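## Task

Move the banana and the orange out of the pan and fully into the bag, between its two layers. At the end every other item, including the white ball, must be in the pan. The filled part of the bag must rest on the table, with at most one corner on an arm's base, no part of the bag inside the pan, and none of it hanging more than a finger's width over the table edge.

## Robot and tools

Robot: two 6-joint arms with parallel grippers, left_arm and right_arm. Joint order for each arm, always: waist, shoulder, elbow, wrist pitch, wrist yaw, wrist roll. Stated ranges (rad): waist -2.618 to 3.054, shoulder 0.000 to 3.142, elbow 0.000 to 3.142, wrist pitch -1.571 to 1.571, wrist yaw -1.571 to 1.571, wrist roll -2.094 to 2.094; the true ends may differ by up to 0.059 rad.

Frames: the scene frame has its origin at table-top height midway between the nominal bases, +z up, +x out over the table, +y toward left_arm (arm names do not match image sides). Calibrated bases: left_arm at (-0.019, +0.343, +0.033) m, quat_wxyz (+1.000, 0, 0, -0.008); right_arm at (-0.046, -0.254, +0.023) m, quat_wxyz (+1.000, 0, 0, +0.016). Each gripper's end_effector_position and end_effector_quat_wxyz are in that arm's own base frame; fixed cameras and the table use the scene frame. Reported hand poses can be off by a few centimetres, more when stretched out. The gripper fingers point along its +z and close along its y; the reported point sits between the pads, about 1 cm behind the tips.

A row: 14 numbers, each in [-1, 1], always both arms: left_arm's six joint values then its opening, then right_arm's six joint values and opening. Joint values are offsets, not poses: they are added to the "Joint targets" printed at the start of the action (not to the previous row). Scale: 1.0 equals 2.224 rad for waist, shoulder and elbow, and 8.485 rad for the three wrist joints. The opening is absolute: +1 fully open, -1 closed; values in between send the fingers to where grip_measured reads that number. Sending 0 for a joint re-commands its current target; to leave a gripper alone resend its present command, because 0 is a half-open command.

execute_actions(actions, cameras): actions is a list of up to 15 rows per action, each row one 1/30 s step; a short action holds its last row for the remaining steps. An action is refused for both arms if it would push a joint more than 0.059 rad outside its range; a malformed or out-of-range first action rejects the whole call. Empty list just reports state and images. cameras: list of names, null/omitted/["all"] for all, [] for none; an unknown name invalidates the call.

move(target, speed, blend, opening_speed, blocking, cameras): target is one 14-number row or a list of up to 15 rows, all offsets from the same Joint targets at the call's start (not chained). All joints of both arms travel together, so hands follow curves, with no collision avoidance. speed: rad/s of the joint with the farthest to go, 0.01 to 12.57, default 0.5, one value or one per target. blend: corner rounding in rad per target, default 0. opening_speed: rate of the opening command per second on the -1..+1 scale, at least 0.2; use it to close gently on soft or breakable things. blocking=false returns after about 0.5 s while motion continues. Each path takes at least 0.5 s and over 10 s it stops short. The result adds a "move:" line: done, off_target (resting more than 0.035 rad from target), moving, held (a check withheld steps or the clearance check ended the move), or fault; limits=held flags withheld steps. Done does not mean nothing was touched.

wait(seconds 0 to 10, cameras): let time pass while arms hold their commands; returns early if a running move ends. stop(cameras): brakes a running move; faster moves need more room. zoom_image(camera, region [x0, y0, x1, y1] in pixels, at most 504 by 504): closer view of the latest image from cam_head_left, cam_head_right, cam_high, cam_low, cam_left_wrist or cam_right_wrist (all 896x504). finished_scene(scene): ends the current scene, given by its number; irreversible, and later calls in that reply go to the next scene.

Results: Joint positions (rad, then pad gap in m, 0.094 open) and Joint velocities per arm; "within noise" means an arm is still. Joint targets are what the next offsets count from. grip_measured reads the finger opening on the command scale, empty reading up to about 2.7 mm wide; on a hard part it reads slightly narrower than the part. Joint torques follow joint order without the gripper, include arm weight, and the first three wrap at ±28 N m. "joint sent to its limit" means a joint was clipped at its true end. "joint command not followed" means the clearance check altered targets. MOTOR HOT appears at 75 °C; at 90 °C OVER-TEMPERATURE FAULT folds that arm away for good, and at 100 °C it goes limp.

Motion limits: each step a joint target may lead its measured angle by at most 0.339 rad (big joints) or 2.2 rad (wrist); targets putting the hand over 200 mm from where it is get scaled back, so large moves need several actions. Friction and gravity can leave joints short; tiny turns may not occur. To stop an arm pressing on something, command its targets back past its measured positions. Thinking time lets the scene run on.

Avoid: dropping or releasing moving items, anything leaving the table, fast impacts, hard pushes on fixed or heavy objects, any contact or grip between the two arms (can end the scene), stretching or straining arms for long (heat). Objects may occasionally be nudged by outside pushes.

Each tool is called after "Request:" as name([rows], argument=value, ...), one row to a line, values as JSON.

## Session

Request:
execute_actions(actions=[])

Request:
zoom_image(camera="cam_head_left", region=[150, 160, 450, 360])

Request:
zoom_image(camera="cam_high", region=[300, 40, 600, 340])

Scene clock: 0.00 s.
left_arm: end_effector_position=(+0.3963, +0.0311, +0.0943) grip_measured=+1.000 end_effector_quat_wxyz=(+0.587, -0.050, +0.806, +0.059) | right_arm: end_effector_position=(+0.3989, +0.0123, +0.0807) grip_measured=+1.000 end_effector_quat_wxyz=(+0.550, -0.013, +0.835, -0.014)
Joint positions: left_arm=[0.018 1.567 0.361 0.893 -0.137 -0.006 0.094] | right_arm=[0.058 1.557 0.408 0.741 0.063 -0.014 0.094]
Joint velocities: within noise
Joint torques (N m): no reading
Heat: left arm: 25 °C; right arm: 28 °C.
Joint targets: left_arm=[0.018 1.563 0.365 0.889 -0.137 -0.006] | right_arm=[0.058 1.547 0.419 0.755 0.063 -0.014]
Tool commands: left_gripper/opening=+1.0 right_gripper/opening=+1.0

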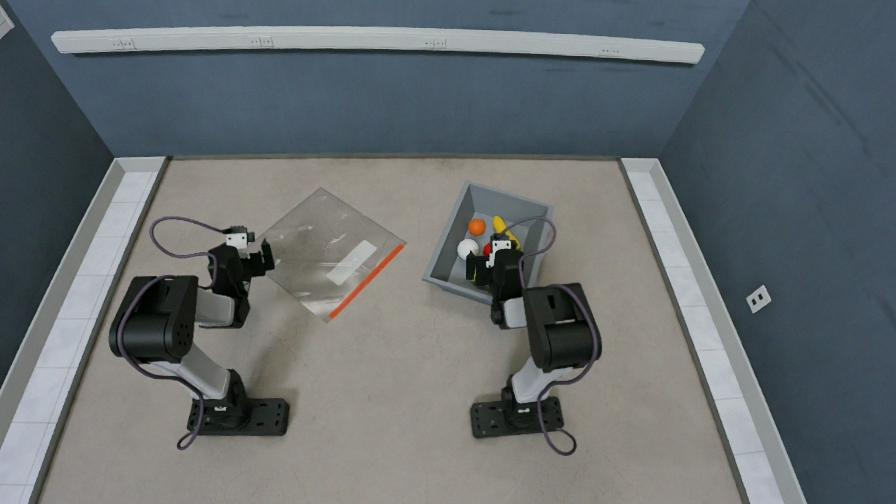

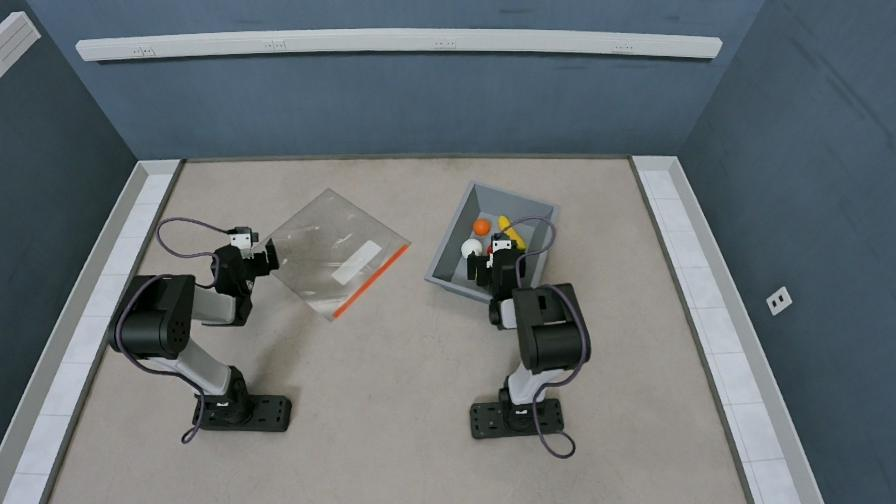

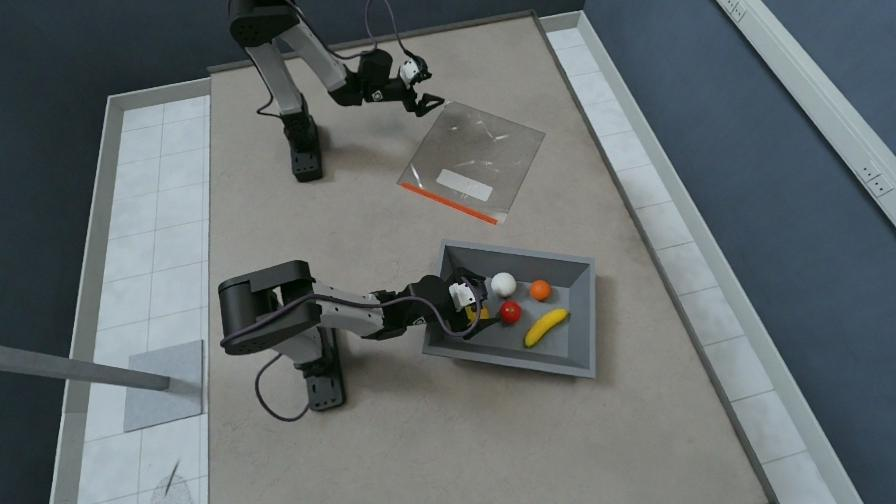

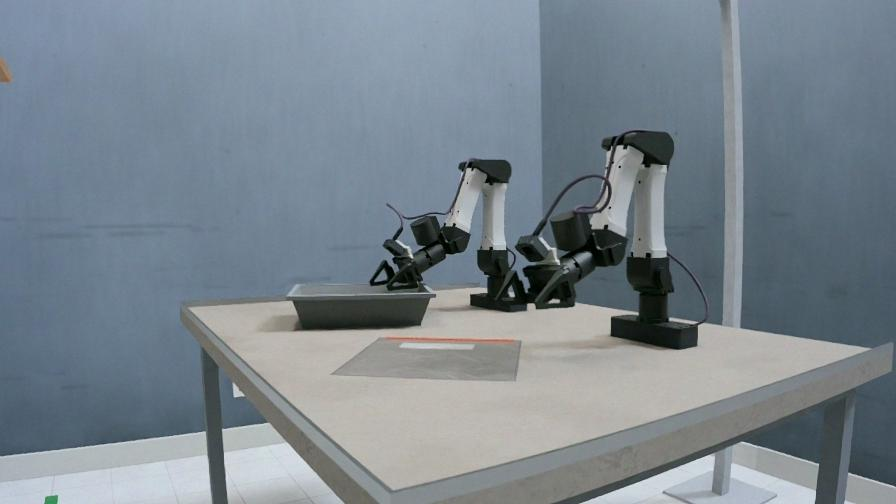

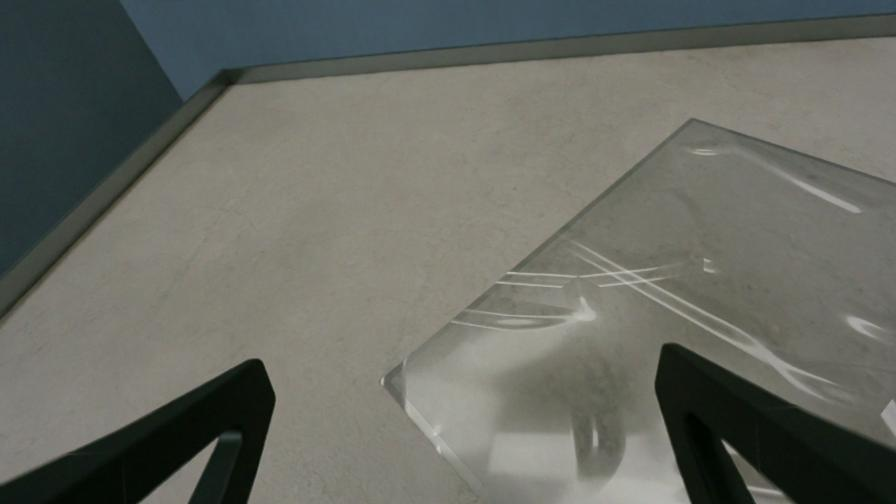

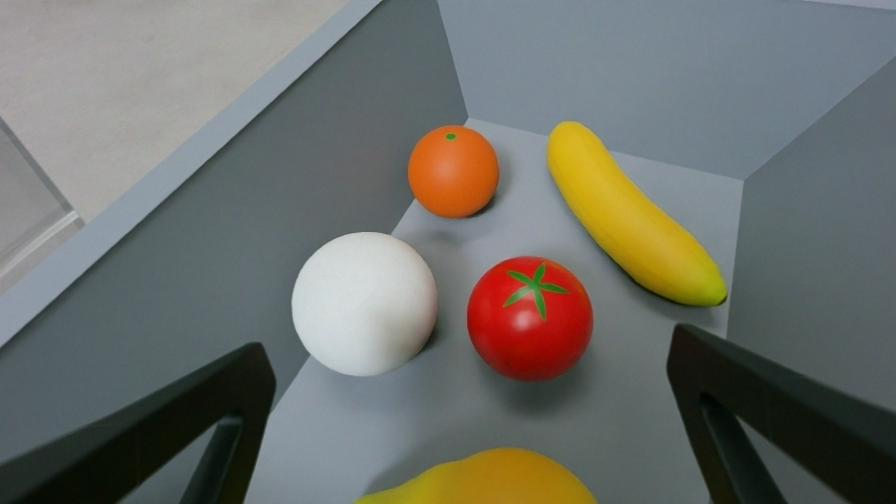

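Scaled by 1.680 from the camera's 896x504 image, which has a finer 1280x720 frame.

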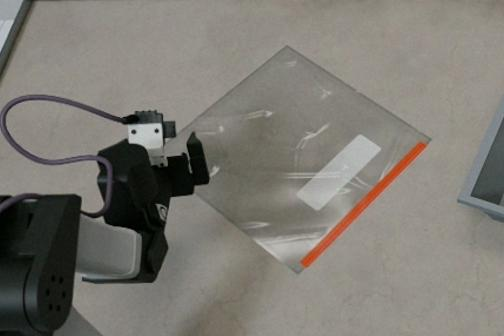

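Scaled by 1.680 from the camera's 896x504 image, which has a finer 1280x720 frame.

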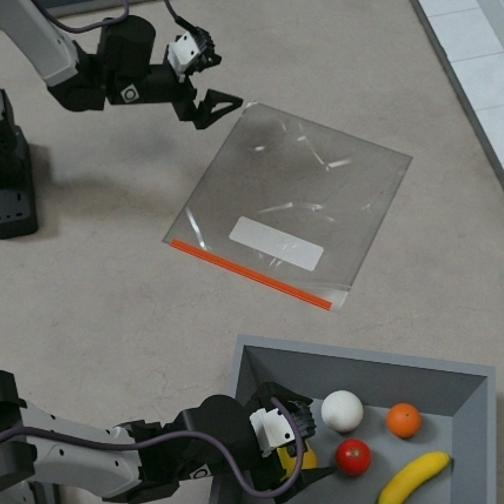

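Request:
move(target=[-0.3138,0.2617,0.6844,-0.258,0.0161,-0.1761,0.5,-0.063,0.0328,0.3916,-0.1679,-0.0074,0.0016,0.3], speed=0.9, cameras=["cam_left_wrist","cam_right_wrist","cam_head_left"])

Scene clock: 6.20 s.
left_arm: end_effector_position=(+0.3259, -0.2606, +0.0858) grip_measured=+0.502 end_effector_quat_wxyz=(+0.013, -0.393, +0.919, -0.007) | right_arm: end_effector_position=(+0.4098, -0.0328, +0.1403) grip_measured=+0.301 end_effector_quat_wxyz=(+0.274, +0.034, +0.961, -0.016)
Joint positions: left_arm=[-0.681 2.125 1.867 -1.288 -0.016 -1.489 0.071] | right_arm=[-0.076 1.607 1.262 -0.67 0.01 -0.008 0.061]
Joint velocities: within noise
Joint torques (N m): left_arm=[0.34 -9.33 9.1 0.27 0.07 -0.16] | right_arm=[-0.58 -6.01 9.66 1.32 -0.1 0.12]
Heat: left arm: 27 °C; right arm: 29 °C.
Joint targets: left_arm=[-0.680 2.145 1.888 -1.300 0.000 -1.500] | right_arm=[-0.082 1.620 1.289 -0.670 0.000 -0.001]
move: done
Images, in order (width x height): cam_head_left 896x504, cam_left_wrist 896x504, cam_right_wrist 896x504.

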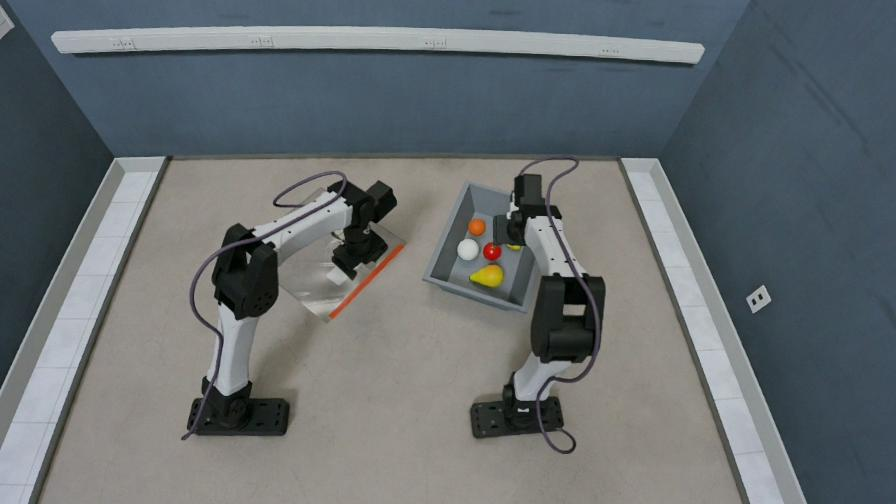

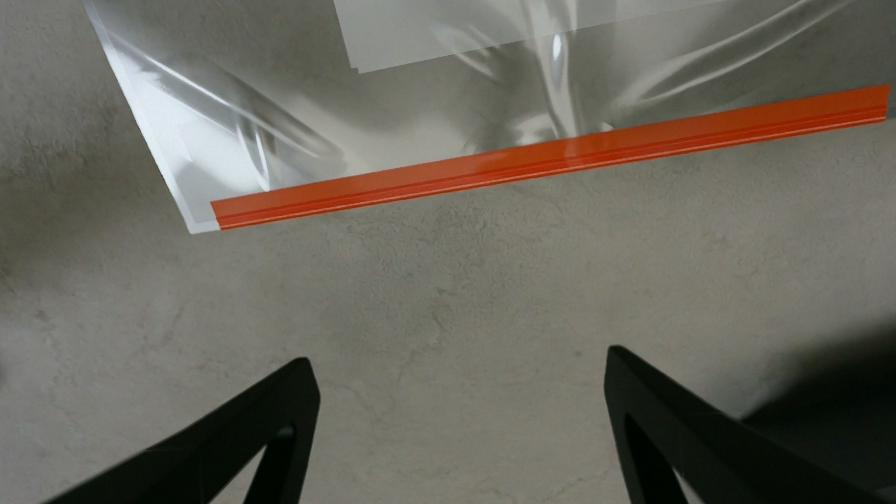

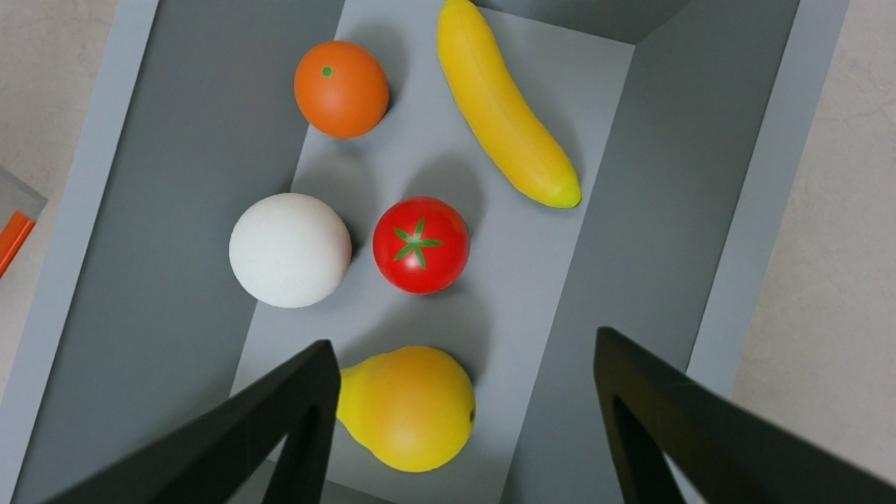

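Request:
move(target=[0.0405,0.0904,0.0184,0.016,0,-0.0136,0.5,0,0,0,0,0,0,0.3], speed=0.3, cameras=["cam_left_wrist"])

Scene clock: 8.53 s.
left_arm: end_effector_position=(+0.3694, -0.2450, +0.0109) grip_measured=+0.502 end_effector_quat_wxyz=(+0.000, -0.485, +0.874, +0.016) | right_arm: end_effector_position=(+0.4097, -0.0328, +0.1402) grip_measured=+0.301 end_effector_quat_wxyz=(+0.273, +0.034, +0.961, -0.016)
Joint positions: left_arm=[-0.591 2.332 1.909 -1.175 -0.015 -1.604 0.071] | right_arm=[-0.076 1.607 1.262 -0.671 0.009 -0.008 0.061]
Joint velocities: within noise
Joint torques (N m): left_arm=[0.35 -11.1 8.77 0.34 0.06 -0.13] | right_arm=[-0.59 -6.01 9.65 1.28 -0.11 0.13]
Heat: left arm: 27 °C; right arm: 29 °C.
Joint targets: left_arm=[-0.590 2.346 1.929 -1.164 0.000 -1.616] | right_arm=[-0.082 1.620 1.289 -0.670 0.000 -0.001]
move: done
Images, in order (width x height): cam_left_wrist 896x504.

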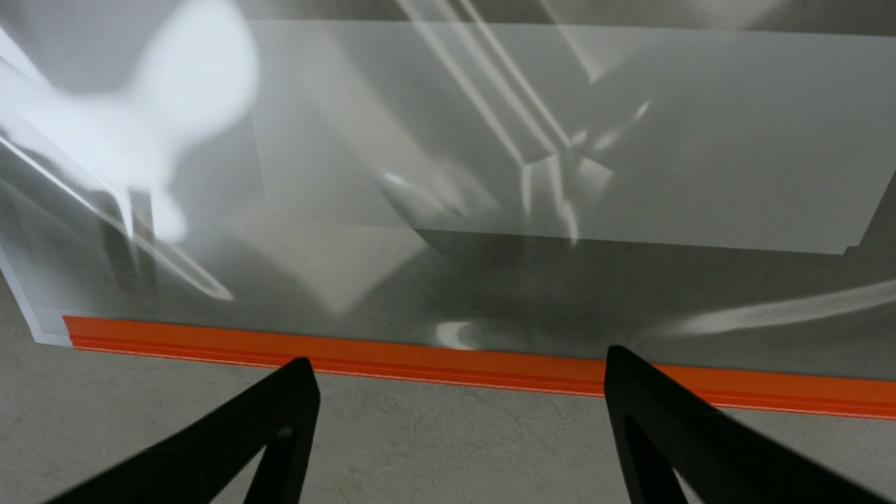

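Request:
move([
  [0,0.0243,-0.0468,0.0187,0,0.0125,0.5,0,0,0,0,0,0,0.3],
  [0,0.0243,-0.0468,0.0187,0,0.0125,-0.95,0,0,0,0,0,0,0.3],
], speed=0.1, opening_speed=0.8, cameras=["cam_left_wrist"])

Scene clock: 13.10 s.
left_arm: end_effector_position=(+0.3829, -0.2540, -0.0162) grip_measured=-0.948 end_effector_quat_wxyz=(+0.015, -0.448, +0.894, -0.011) | right_arm: end_effector_position=(+0.4097, -0.0328, +0.1402) grip_measured=+0.301 end_effector_quat_wxyz=(+0.273, +0.034, +0.961, -0.016)
Joint positions: left_arm=[-0.591 2.364 1.854 -1.028 -0.015 -1.521 0.002] | right_arm=[-0.076 1.607 1.262 -0.671 0.009 -0.008 0.061]
Joint velocities: within noise
Joint torques (N m): left_arm=[0.36 -9.63 3.9 0.66 0.06 0.06] | right_arm=[-0.59 -6.01 9.66 1.29 -0.11 0.12]
Heat: left arm: 27 °C; right arm: 29 °C.
Joint targets: left_arm=[-0.590 2.400 1.825 -1.006 0.000 -1.510] | right_arm=[-0.082 1.620 1.289 -0.670 0.000 -0.001]
move: off_target (left_arm); target 2's new numbers were sent with left_arm's wrist pitch 0.046 rad from that target; left_arm: the shoulder is farthest, 0.036 rad from its target
Images, in order (width x height): cam_left_wrist 896x504.

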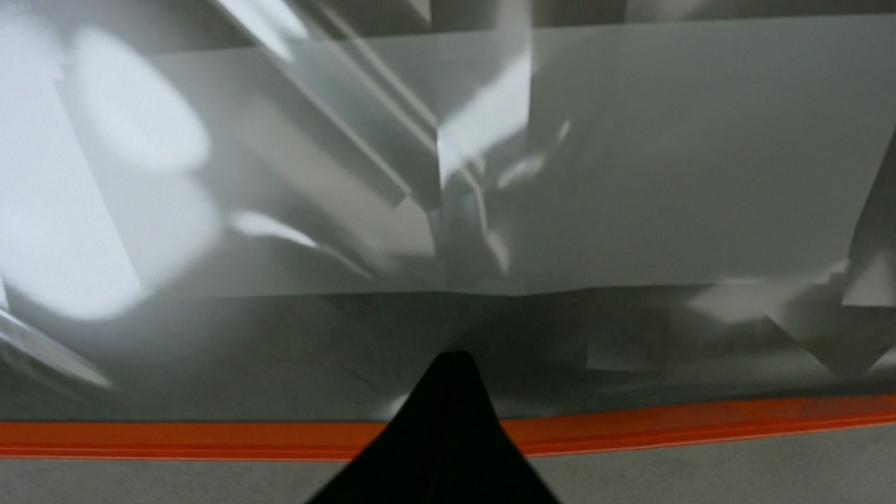

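Request:
move(target=[0,-0.027,0.1129,-0.0367,0,0,-1,0,0,0,0,0,0,0.3], speed=0.12, cameras=["cam_left_wrist","cam_low"])

Request:
zoom_image(camera="cam_low", region=[330, 200, 630, 420])

Scene clock: 16.53 s.
left_arm: end_effector_position=(+0.3744, -0.2483, +0.0339) grip_measured=-0.985 end_effector_quat_wxyz=(-0.004, -0.448, +0.894, +0.022) | right_arm: end_effector_position=(+0.4097, -0.0328, +0.1402) grip_measured=+0.301 end_effector_quat_wxyz=(+0.273, +0.034, +0.961, -0.016)
Joint positions: left_arm=[-0.591 2.364 2.056 -1.305 -0.015 -1.521 0.001] | right_arm=[-0.076 1.607 1.262 -0.671 0.009 -0.008 0.061]
Joint velocities: within noise
Joint torques (N m): left_arm=[0.35 -14.3 8.8 0.11 0.05 0.07] | right_arm=[-0.55 -5.98 9.66 1.29 -0.1 0.12]
Heat: left arm: 29 °C; right arm: 30 °C.
Joint targets: left_arm=[-0.590 2.340 2.076 -1.317 0.000 -1.510] | right_arm=[-0.082 1.620 1.289 -0.670 0.000 -0.001]
move: done
Images, in order (width x height): cam_low 896x504, cam_left_wrist 896x504.

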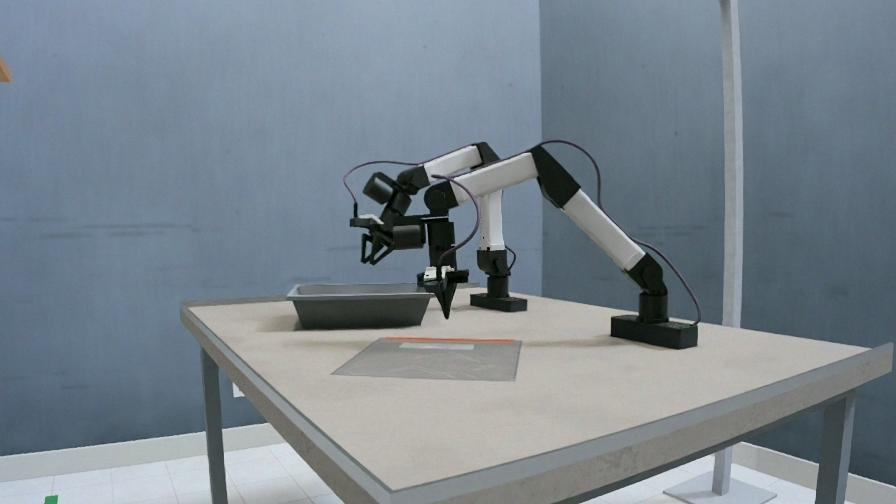

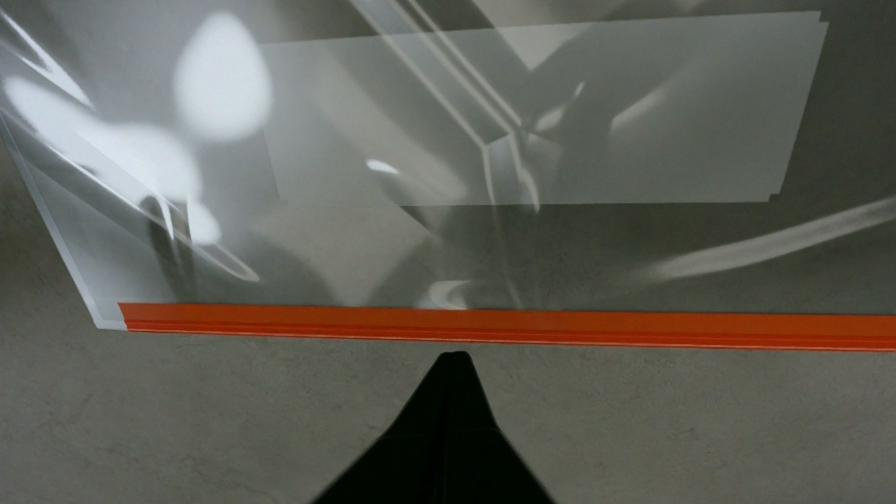

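Scaled by 1.680 from the camera's 896x504 image, which has a finer 1280x720 frame.

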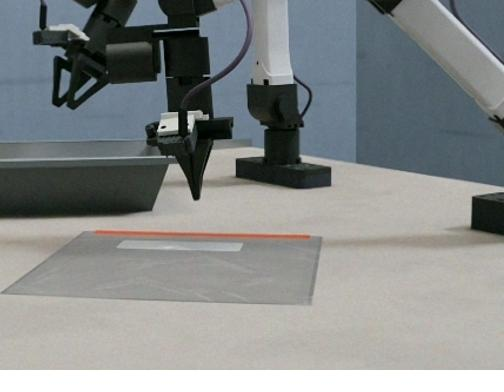

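Request:
move([
  [0,0.049,-0.1012,0.0324,0,0,0.5,0,0,0,0,0,0,0.3],
  [0,0.049,-0.1012,0.0324,0,0,-0.95,0,0,0,0,0,0,0.3],
], speed=0.12, opening_speed=0.8, cameras=["cam_left_wrist"])

Scene clock: 21.80 s.
left_arm: end_effector_position=(+0.3854, -0.2561, -0.0166) grip_measured=-0.948 end_effector_quat_wxyz=(+0.012, -0.448, +0.894, -0.008) | right_arm: end_effector_position=(+0.4097, -0.0328, +0.1402) grip_measured=+0.301 end_effector_quat_wxyz=(+0.273, +0.034, +0.961, -0.016)
Joint positions: left_arm=[-0.591 2.385 1.891 -1.05 -0.013 -1.52 0.002] | right_arm=[-0.076 1.607 1.262 -0.671 0.009 -0.008 0.061]
Joint velocities: within noise
Joint torques (N m): left_arm=[0.34 -7.61 2.92 0.48 0.06 0.05] | right_arm=[-0.58 -5.98 9.66 1.29 -0.11 0.12]
Heat: left arm: 31 °C; right arm: 30 °C.
Joint targets: left_arm=[-0.590 2.449 1.851 -1.042 0.000 -1.510] | right_arm=[-0.082 1.620 1.289 -0.670 0.000 -0.001]
move: off_target (left_arm); target 2's new numbers were sent with left_arm's wrist pitch 0.066 rad from that target; left_arm: the shoulder is farthest, 0.064 rad from its target
Images, in order (width x height): cam_left_wrist 896x504.

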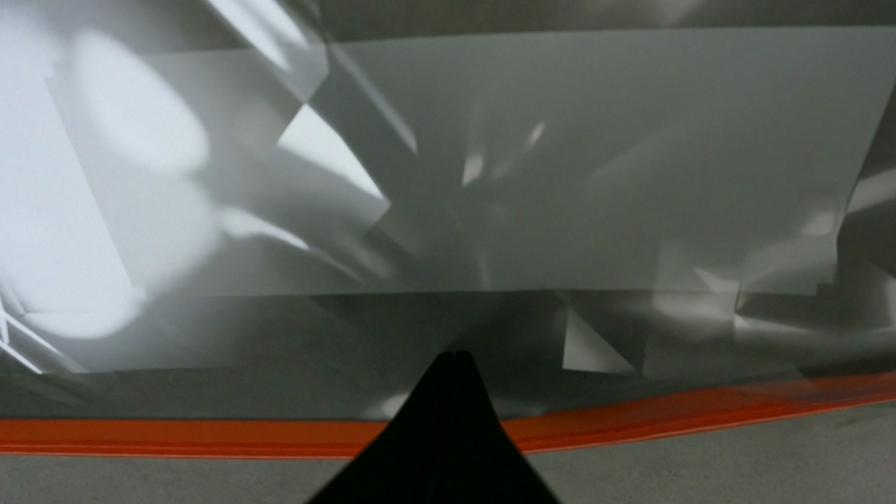

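Request:
move(target=[0,-0.049,0.1012,-0.0324,0,0,-1,0,0,0,0,0,0,0.3], speed=0.12, cameras=["cam_left_wrist"])

Scene clock: 25.17 s.
left_arm: end_effector_position=(+0.3734, -0.2480, +0.0282) grip_measured=-0.985 end_effector_quat_wxyz=(-0.008, -0.448, +0.894, +0.027) | right_arm: end_effector_position=(+0.4097, -0.0328, +0.1402) grip_measured=+0.301 end_effector_quat_wxyz=(+0.273, +0.034, +0.961, -0.016)
Joint positions: left_arm=[-0.591 2.377 2.057 -1.305 -0.013 -1.52 0.001] | right_arm=[-0.076 1.607 1.262 -0.671 0.009 -0.008 0.061]
Joint velocities: within noise
Joint torques (N m): left_arm=[0.38 -15.49 8.66 0.06 0.06 0.05] | right_arm=[-0.59 -6 9.66 1.29 -0.11 0.11]
Heat: left arm: 32 °C; right arm: 30 °C.
Joint targets: left_arm=[-0.590 2.340 2.076 -1.317 0.000 -1.510] | right_arm=[-0.082 1.620 1.289 -0.670 0.000 -0.001]
move: off_target (left_arm); left_arm: the shoulder is farthest, 0.037 rad from its target
Images, in order (width x height): cam_left_wrist 896x504.

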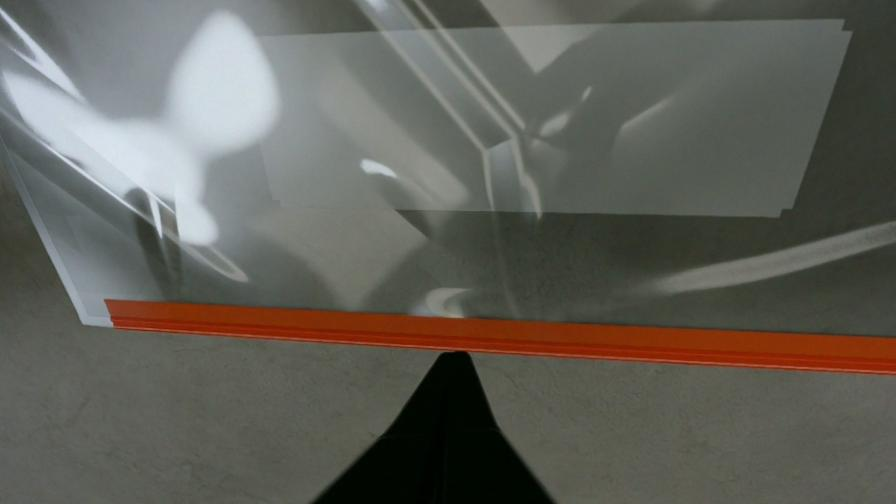

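Request:
move(target=[0,0.049,-0.1012,0.0324,0,0,0.5,0,0,0,0,0,0,0.3], speed=0.15, cameras=["cam_left_wrist","cam_low"])

Request:
zoom_image(camera="cam_low", region=[380, 220, 530, 380])

Request:
zoom_image(camera="cam_left_wrist", region=[250, 250, 700, 504])

Scene clock: 27.70 s.
left_arm: end_effector_position=(+0.3747, -0.2490, -0.0163) grip_measured=+0.498 end_effector_quat_wxyz=(-0.001, -0.448, +0.894, +0.015) | right_arm: end_effector_position=(+0.4097, -0.0328, +0.1402) grip_measured=+0.301 end_effector_quat_wxyz=(+0.273, +0.034, +0.961, -0.016)
Joint positions: left_arm=[-0.591 2.385 1.893 -1.104 -0.013 -1.52 0.07] | right_arm=[-0.076 1.607 1.262 -0.671 0.009 -0.008 0.061]
Joint velocities: within noise
Joint torques (N m): left_arm=[0.35 -7.56 2.58 0.96 0.05 0.05] | right_arm=[-0.58 -5.98 9.65 1.29 -0.11 0.12]
Heat: left arm: 32 °C; right arm: 30 °C.
Joint targets: left_arm=[-0.590 2.449 1.851 -1.042 0.000 -1.510] | right_arm=[-0.082 1.620 1.289 -0.670 0.000 -0.001]
move: off_target (left_arm); left_arm: the shoulder is farthest, 0.064 rad from its target
Images, in order (width x height): cam_low 896x504, cam_left_wrist 896x504.

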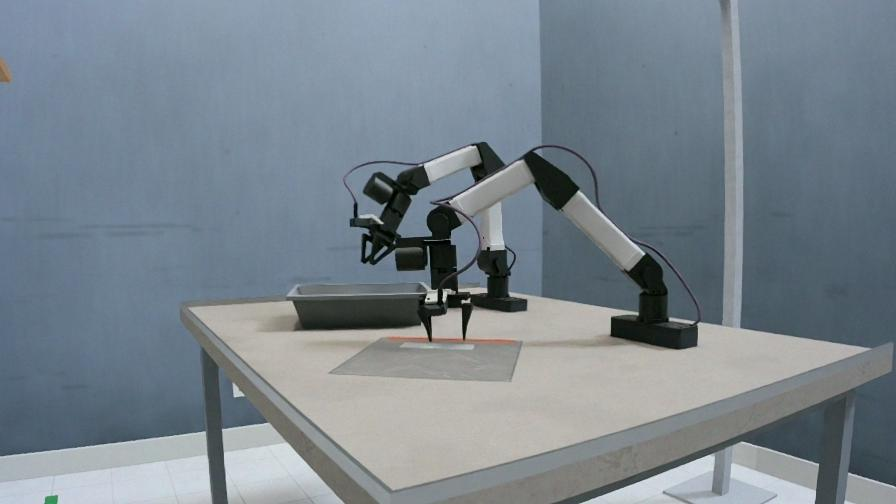

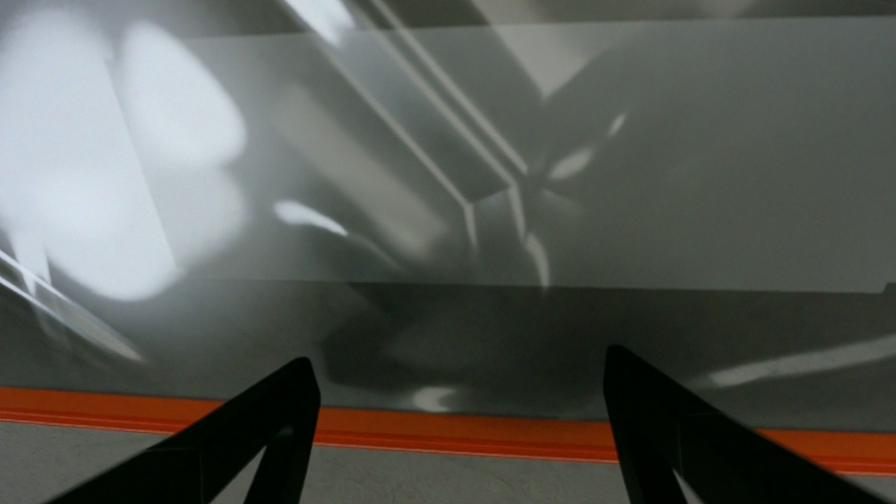

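Scaled by 3.150 from the camera's 896x504 image, which has a finer 1280x720 frame.

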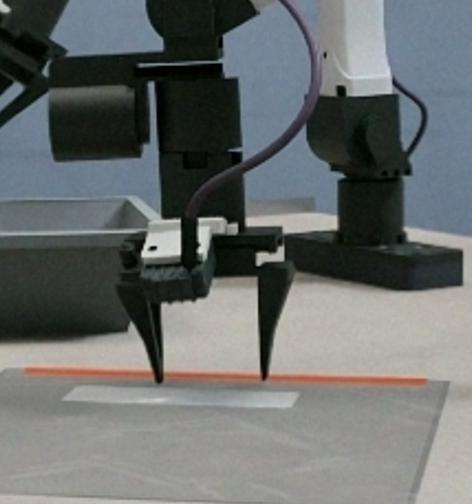

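Scaled by 1.120 from the camera's 896x504 image, which has a finer 1280x720 frame.

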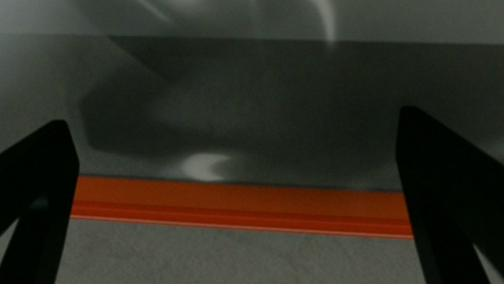

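Request:
move([
  [0,0.01,0,-0.009,0,0,0.5,0,0,0,0,0,0,0.3],
  [0,0.01,0,-0.009,0,0,-0.95,0,0,0,0,0,0,0.3],
], speed=0.2, opening_speed=0.6, cameras=["cam_left_wrist","cam_low"])

Request:
zoom_image(camera="cam_low", region=[380, 220, 530, 380])

Scene clock: 31.43 s.
left_arm: end_effector_position=(+0.3795, -0.2521, -0.0172) grip_measured=-0.947 end_effector_quat_wxyz=(+0.005, -0.448, +0.894, +0.005) | right_arm: end_effector_position=(+0.4097, -0.0328, +0.1402) grip_measured=+0.301 end_effector_quat_wxyz=(+0.273, +0.034, +0.961, -0.016)
Joint positions: left_arm=[-0.591 2.387 1.893 -1.08 -0.013 -1.52 0.002] | right_arm=[-0.076 1.607 1.262 -0.671 0.009 -0.008 0.061]
Joint velocities: within noise
Joint torques (N m): left_arm=[0.38 -6.08 2.66 -0.1 0.05 0.04] | right_arm=[-0.59 -6 9.63 1.29 -0.11 0.12]
Heat: left arm: 32 °C; right arm: 30 °C.
Joint targets: left_arm=[-0.590 2.472 1.851 -1.119 0.000 -1.510] | right_arm=[-0.082 1.620 1.289 -0.670 0.000 -0.001]
move: off_target (left_arm); target 2's new numbers were sent with left_arm's shoulder 0.086 rad from that target; left_arm: the shoulder is farthest, 0.084 rad from its target
Images, in order (width x height): cam_low 896x504, cam_left_wrist 896x504.

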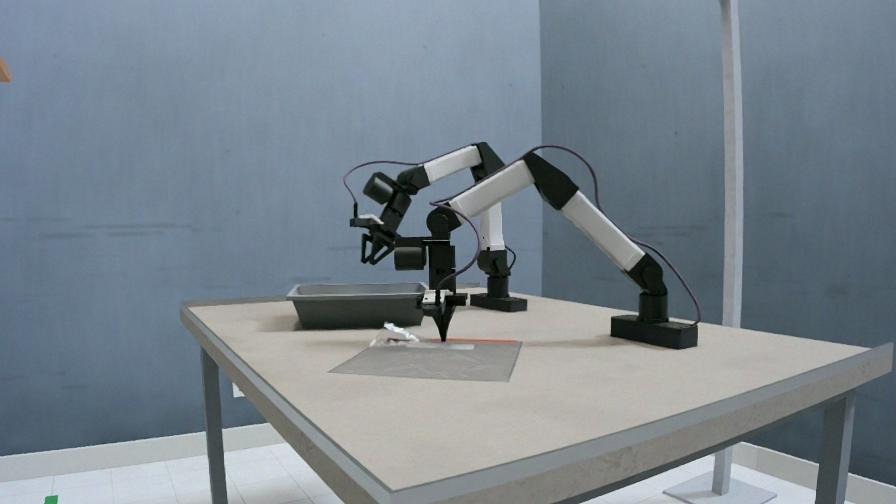

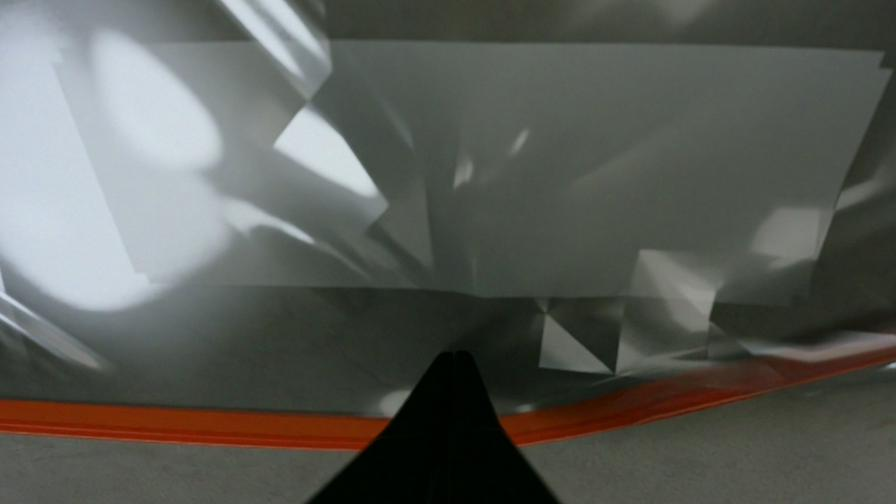

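Scaled by 3.150 from the camera's 896x504 image, which has a finer 1280x720 frame.

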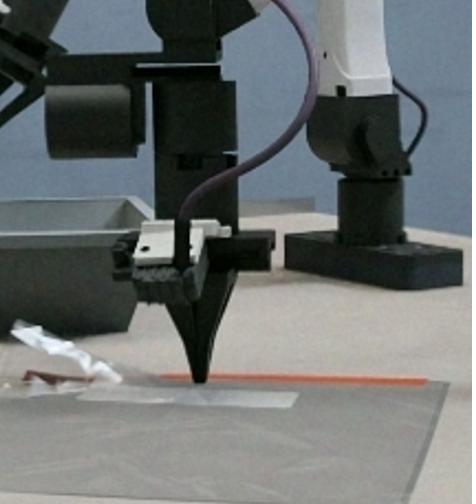

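Request:
move(target=[-0.0,0,0,0,0,0,-1,0,0,0,0,0,0,0.3], cameras=["cam_left_wrist"])

Request:
move(target=[0,-0.0594,0.1012,-0.0233,0,0,-1,0,0,0,0,0,0,0.3], speed=0.12, cameras=["cam_left_wrist","cam_low","cam_head_left"])

Scene clock: 45.20 s.
left_arm: end_effector_position=(+0.3793, -0.2520, -0.0172) grip_measured=-0.985 end_effector_quat_wxyz=(+0.005, -0.448, +0.894, +0.005) | right_arm: end_effector_position=(+0.4097, -0.0328, +0.1402) grip_measured=+0.301 end_effector_quat_wxyz=(+0.273, +0.034, +0.961, -0.016)
Joint positions: left_arm=[-0.591 2.387 1.893 -1.081 -0.013 -1.52 0.001] | right_arm=[-0.076 1.607 1.262 -0.671 0.009 -0.008 0.061]
Joint velocities: within noise
Joint torques (N m): left_arm=[0.35 -6.02 2.59 -0.09 0.04 0.06] | right_arm=[-0.59 -5.98 9.65 1.29 -0.11 0.12]
Heat: left arm: 31 °C; right arm: 32 °C.
Joint targets: left_arm=[-0.590 2.472 1.851 -1.119 0.000 -1.510] | right_arm=[-0.082 1.620 1.289 -0.670 0.000 -0.001]
move: off_target (left_arm); left_arm: the shoulder is farthest, 0.085 rad from its target
Images, in order (width x height): cam_left_wrist 896x504.

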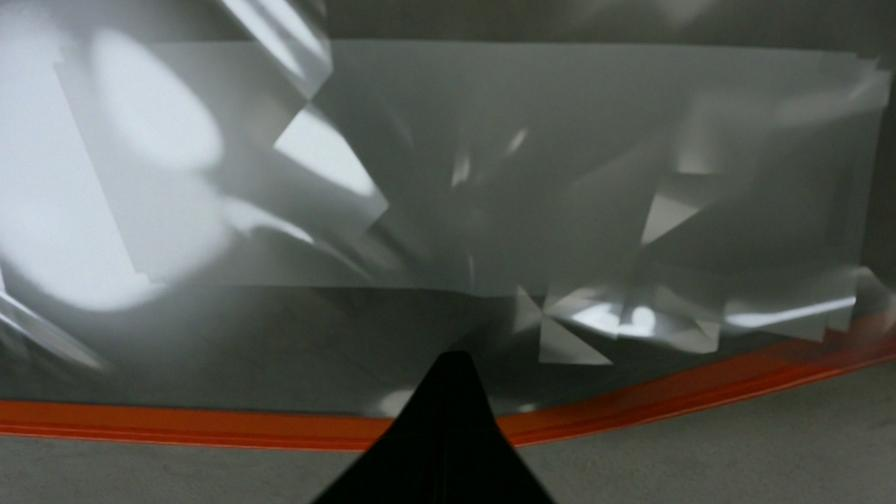

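Scene clock: 47.63 s.
left_arm: end_effector_position=(+0.3741, -0.2485, +0.0300) grip_measured=-0.985 end_effector_quat_wxyz=(-0.007, -0.447, +0.894, +0.025) | right_arm: end_effector_position=(+0.4097, -0.0328, +0.1402) grip_measured=+0.301 end_effector_quat_wxyz=(+0.273, +0.034, +0.961, -0.016)
Joint positions: left_arm=[-0.591 2.374 2.058 -1.304 -0.013 -1.52 0.001] | right_arm=[-0.076 1.607 1.262 -0.671 0.009 -0.008 0.061]
Joint velocities: within noise
Joint torques (N m): left_arm=[0.36 -15.27 8.58 0.09 0.05 0.04] | right_arm=[-0.59 -6 9.65 1.29 -0.11 0.12]
Heat: left arm: 32 °C; right arm: 32 °C.
Joint targets: left_arm=[-0.590 2.339 2.076 -1.317 0.000 -1.510] | right_arm=[-0.082 1.620 1.289 -0.670 0.000 -0.001]
move: done
Images, in order (width x height): cam_head_left 896x504, cam_low 896x504, cam_left_wrist 896x504.

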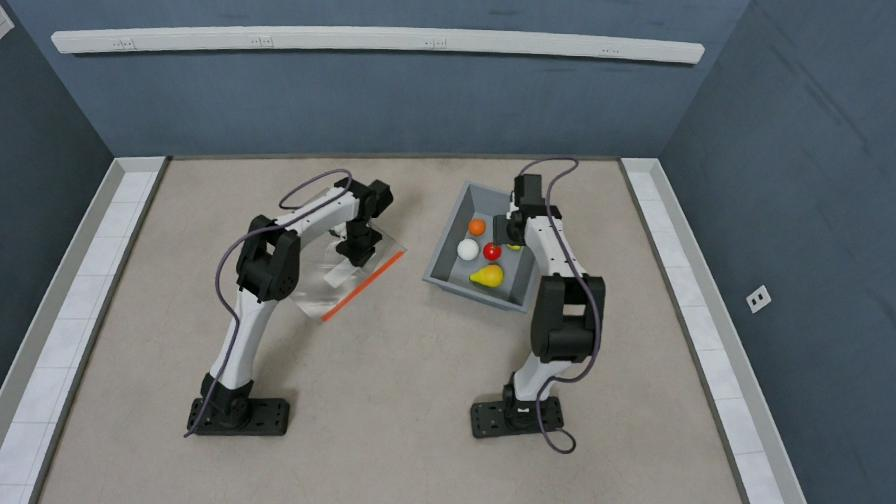

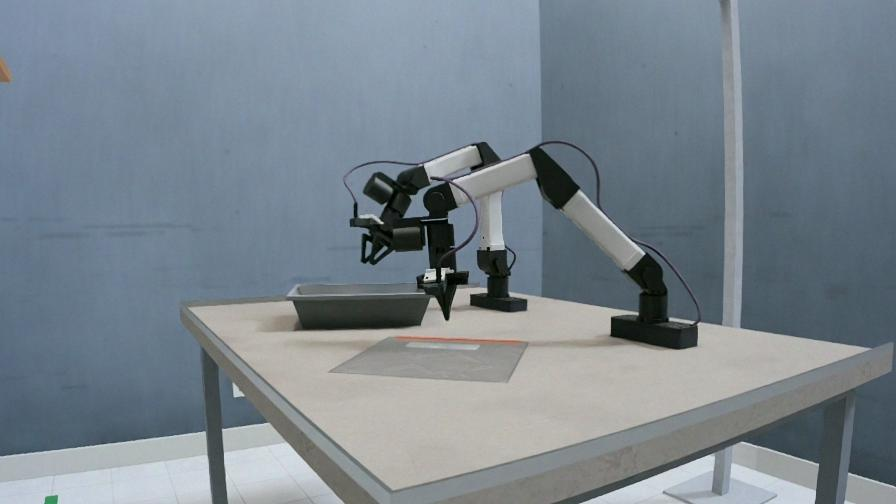

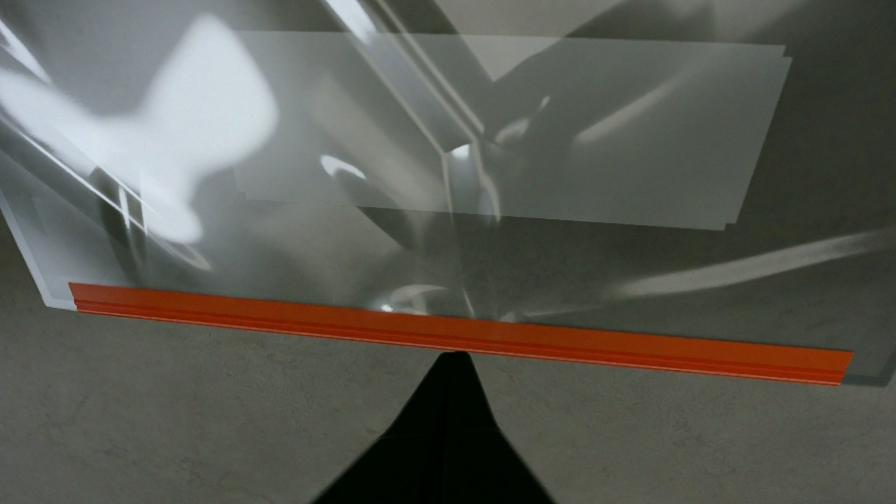

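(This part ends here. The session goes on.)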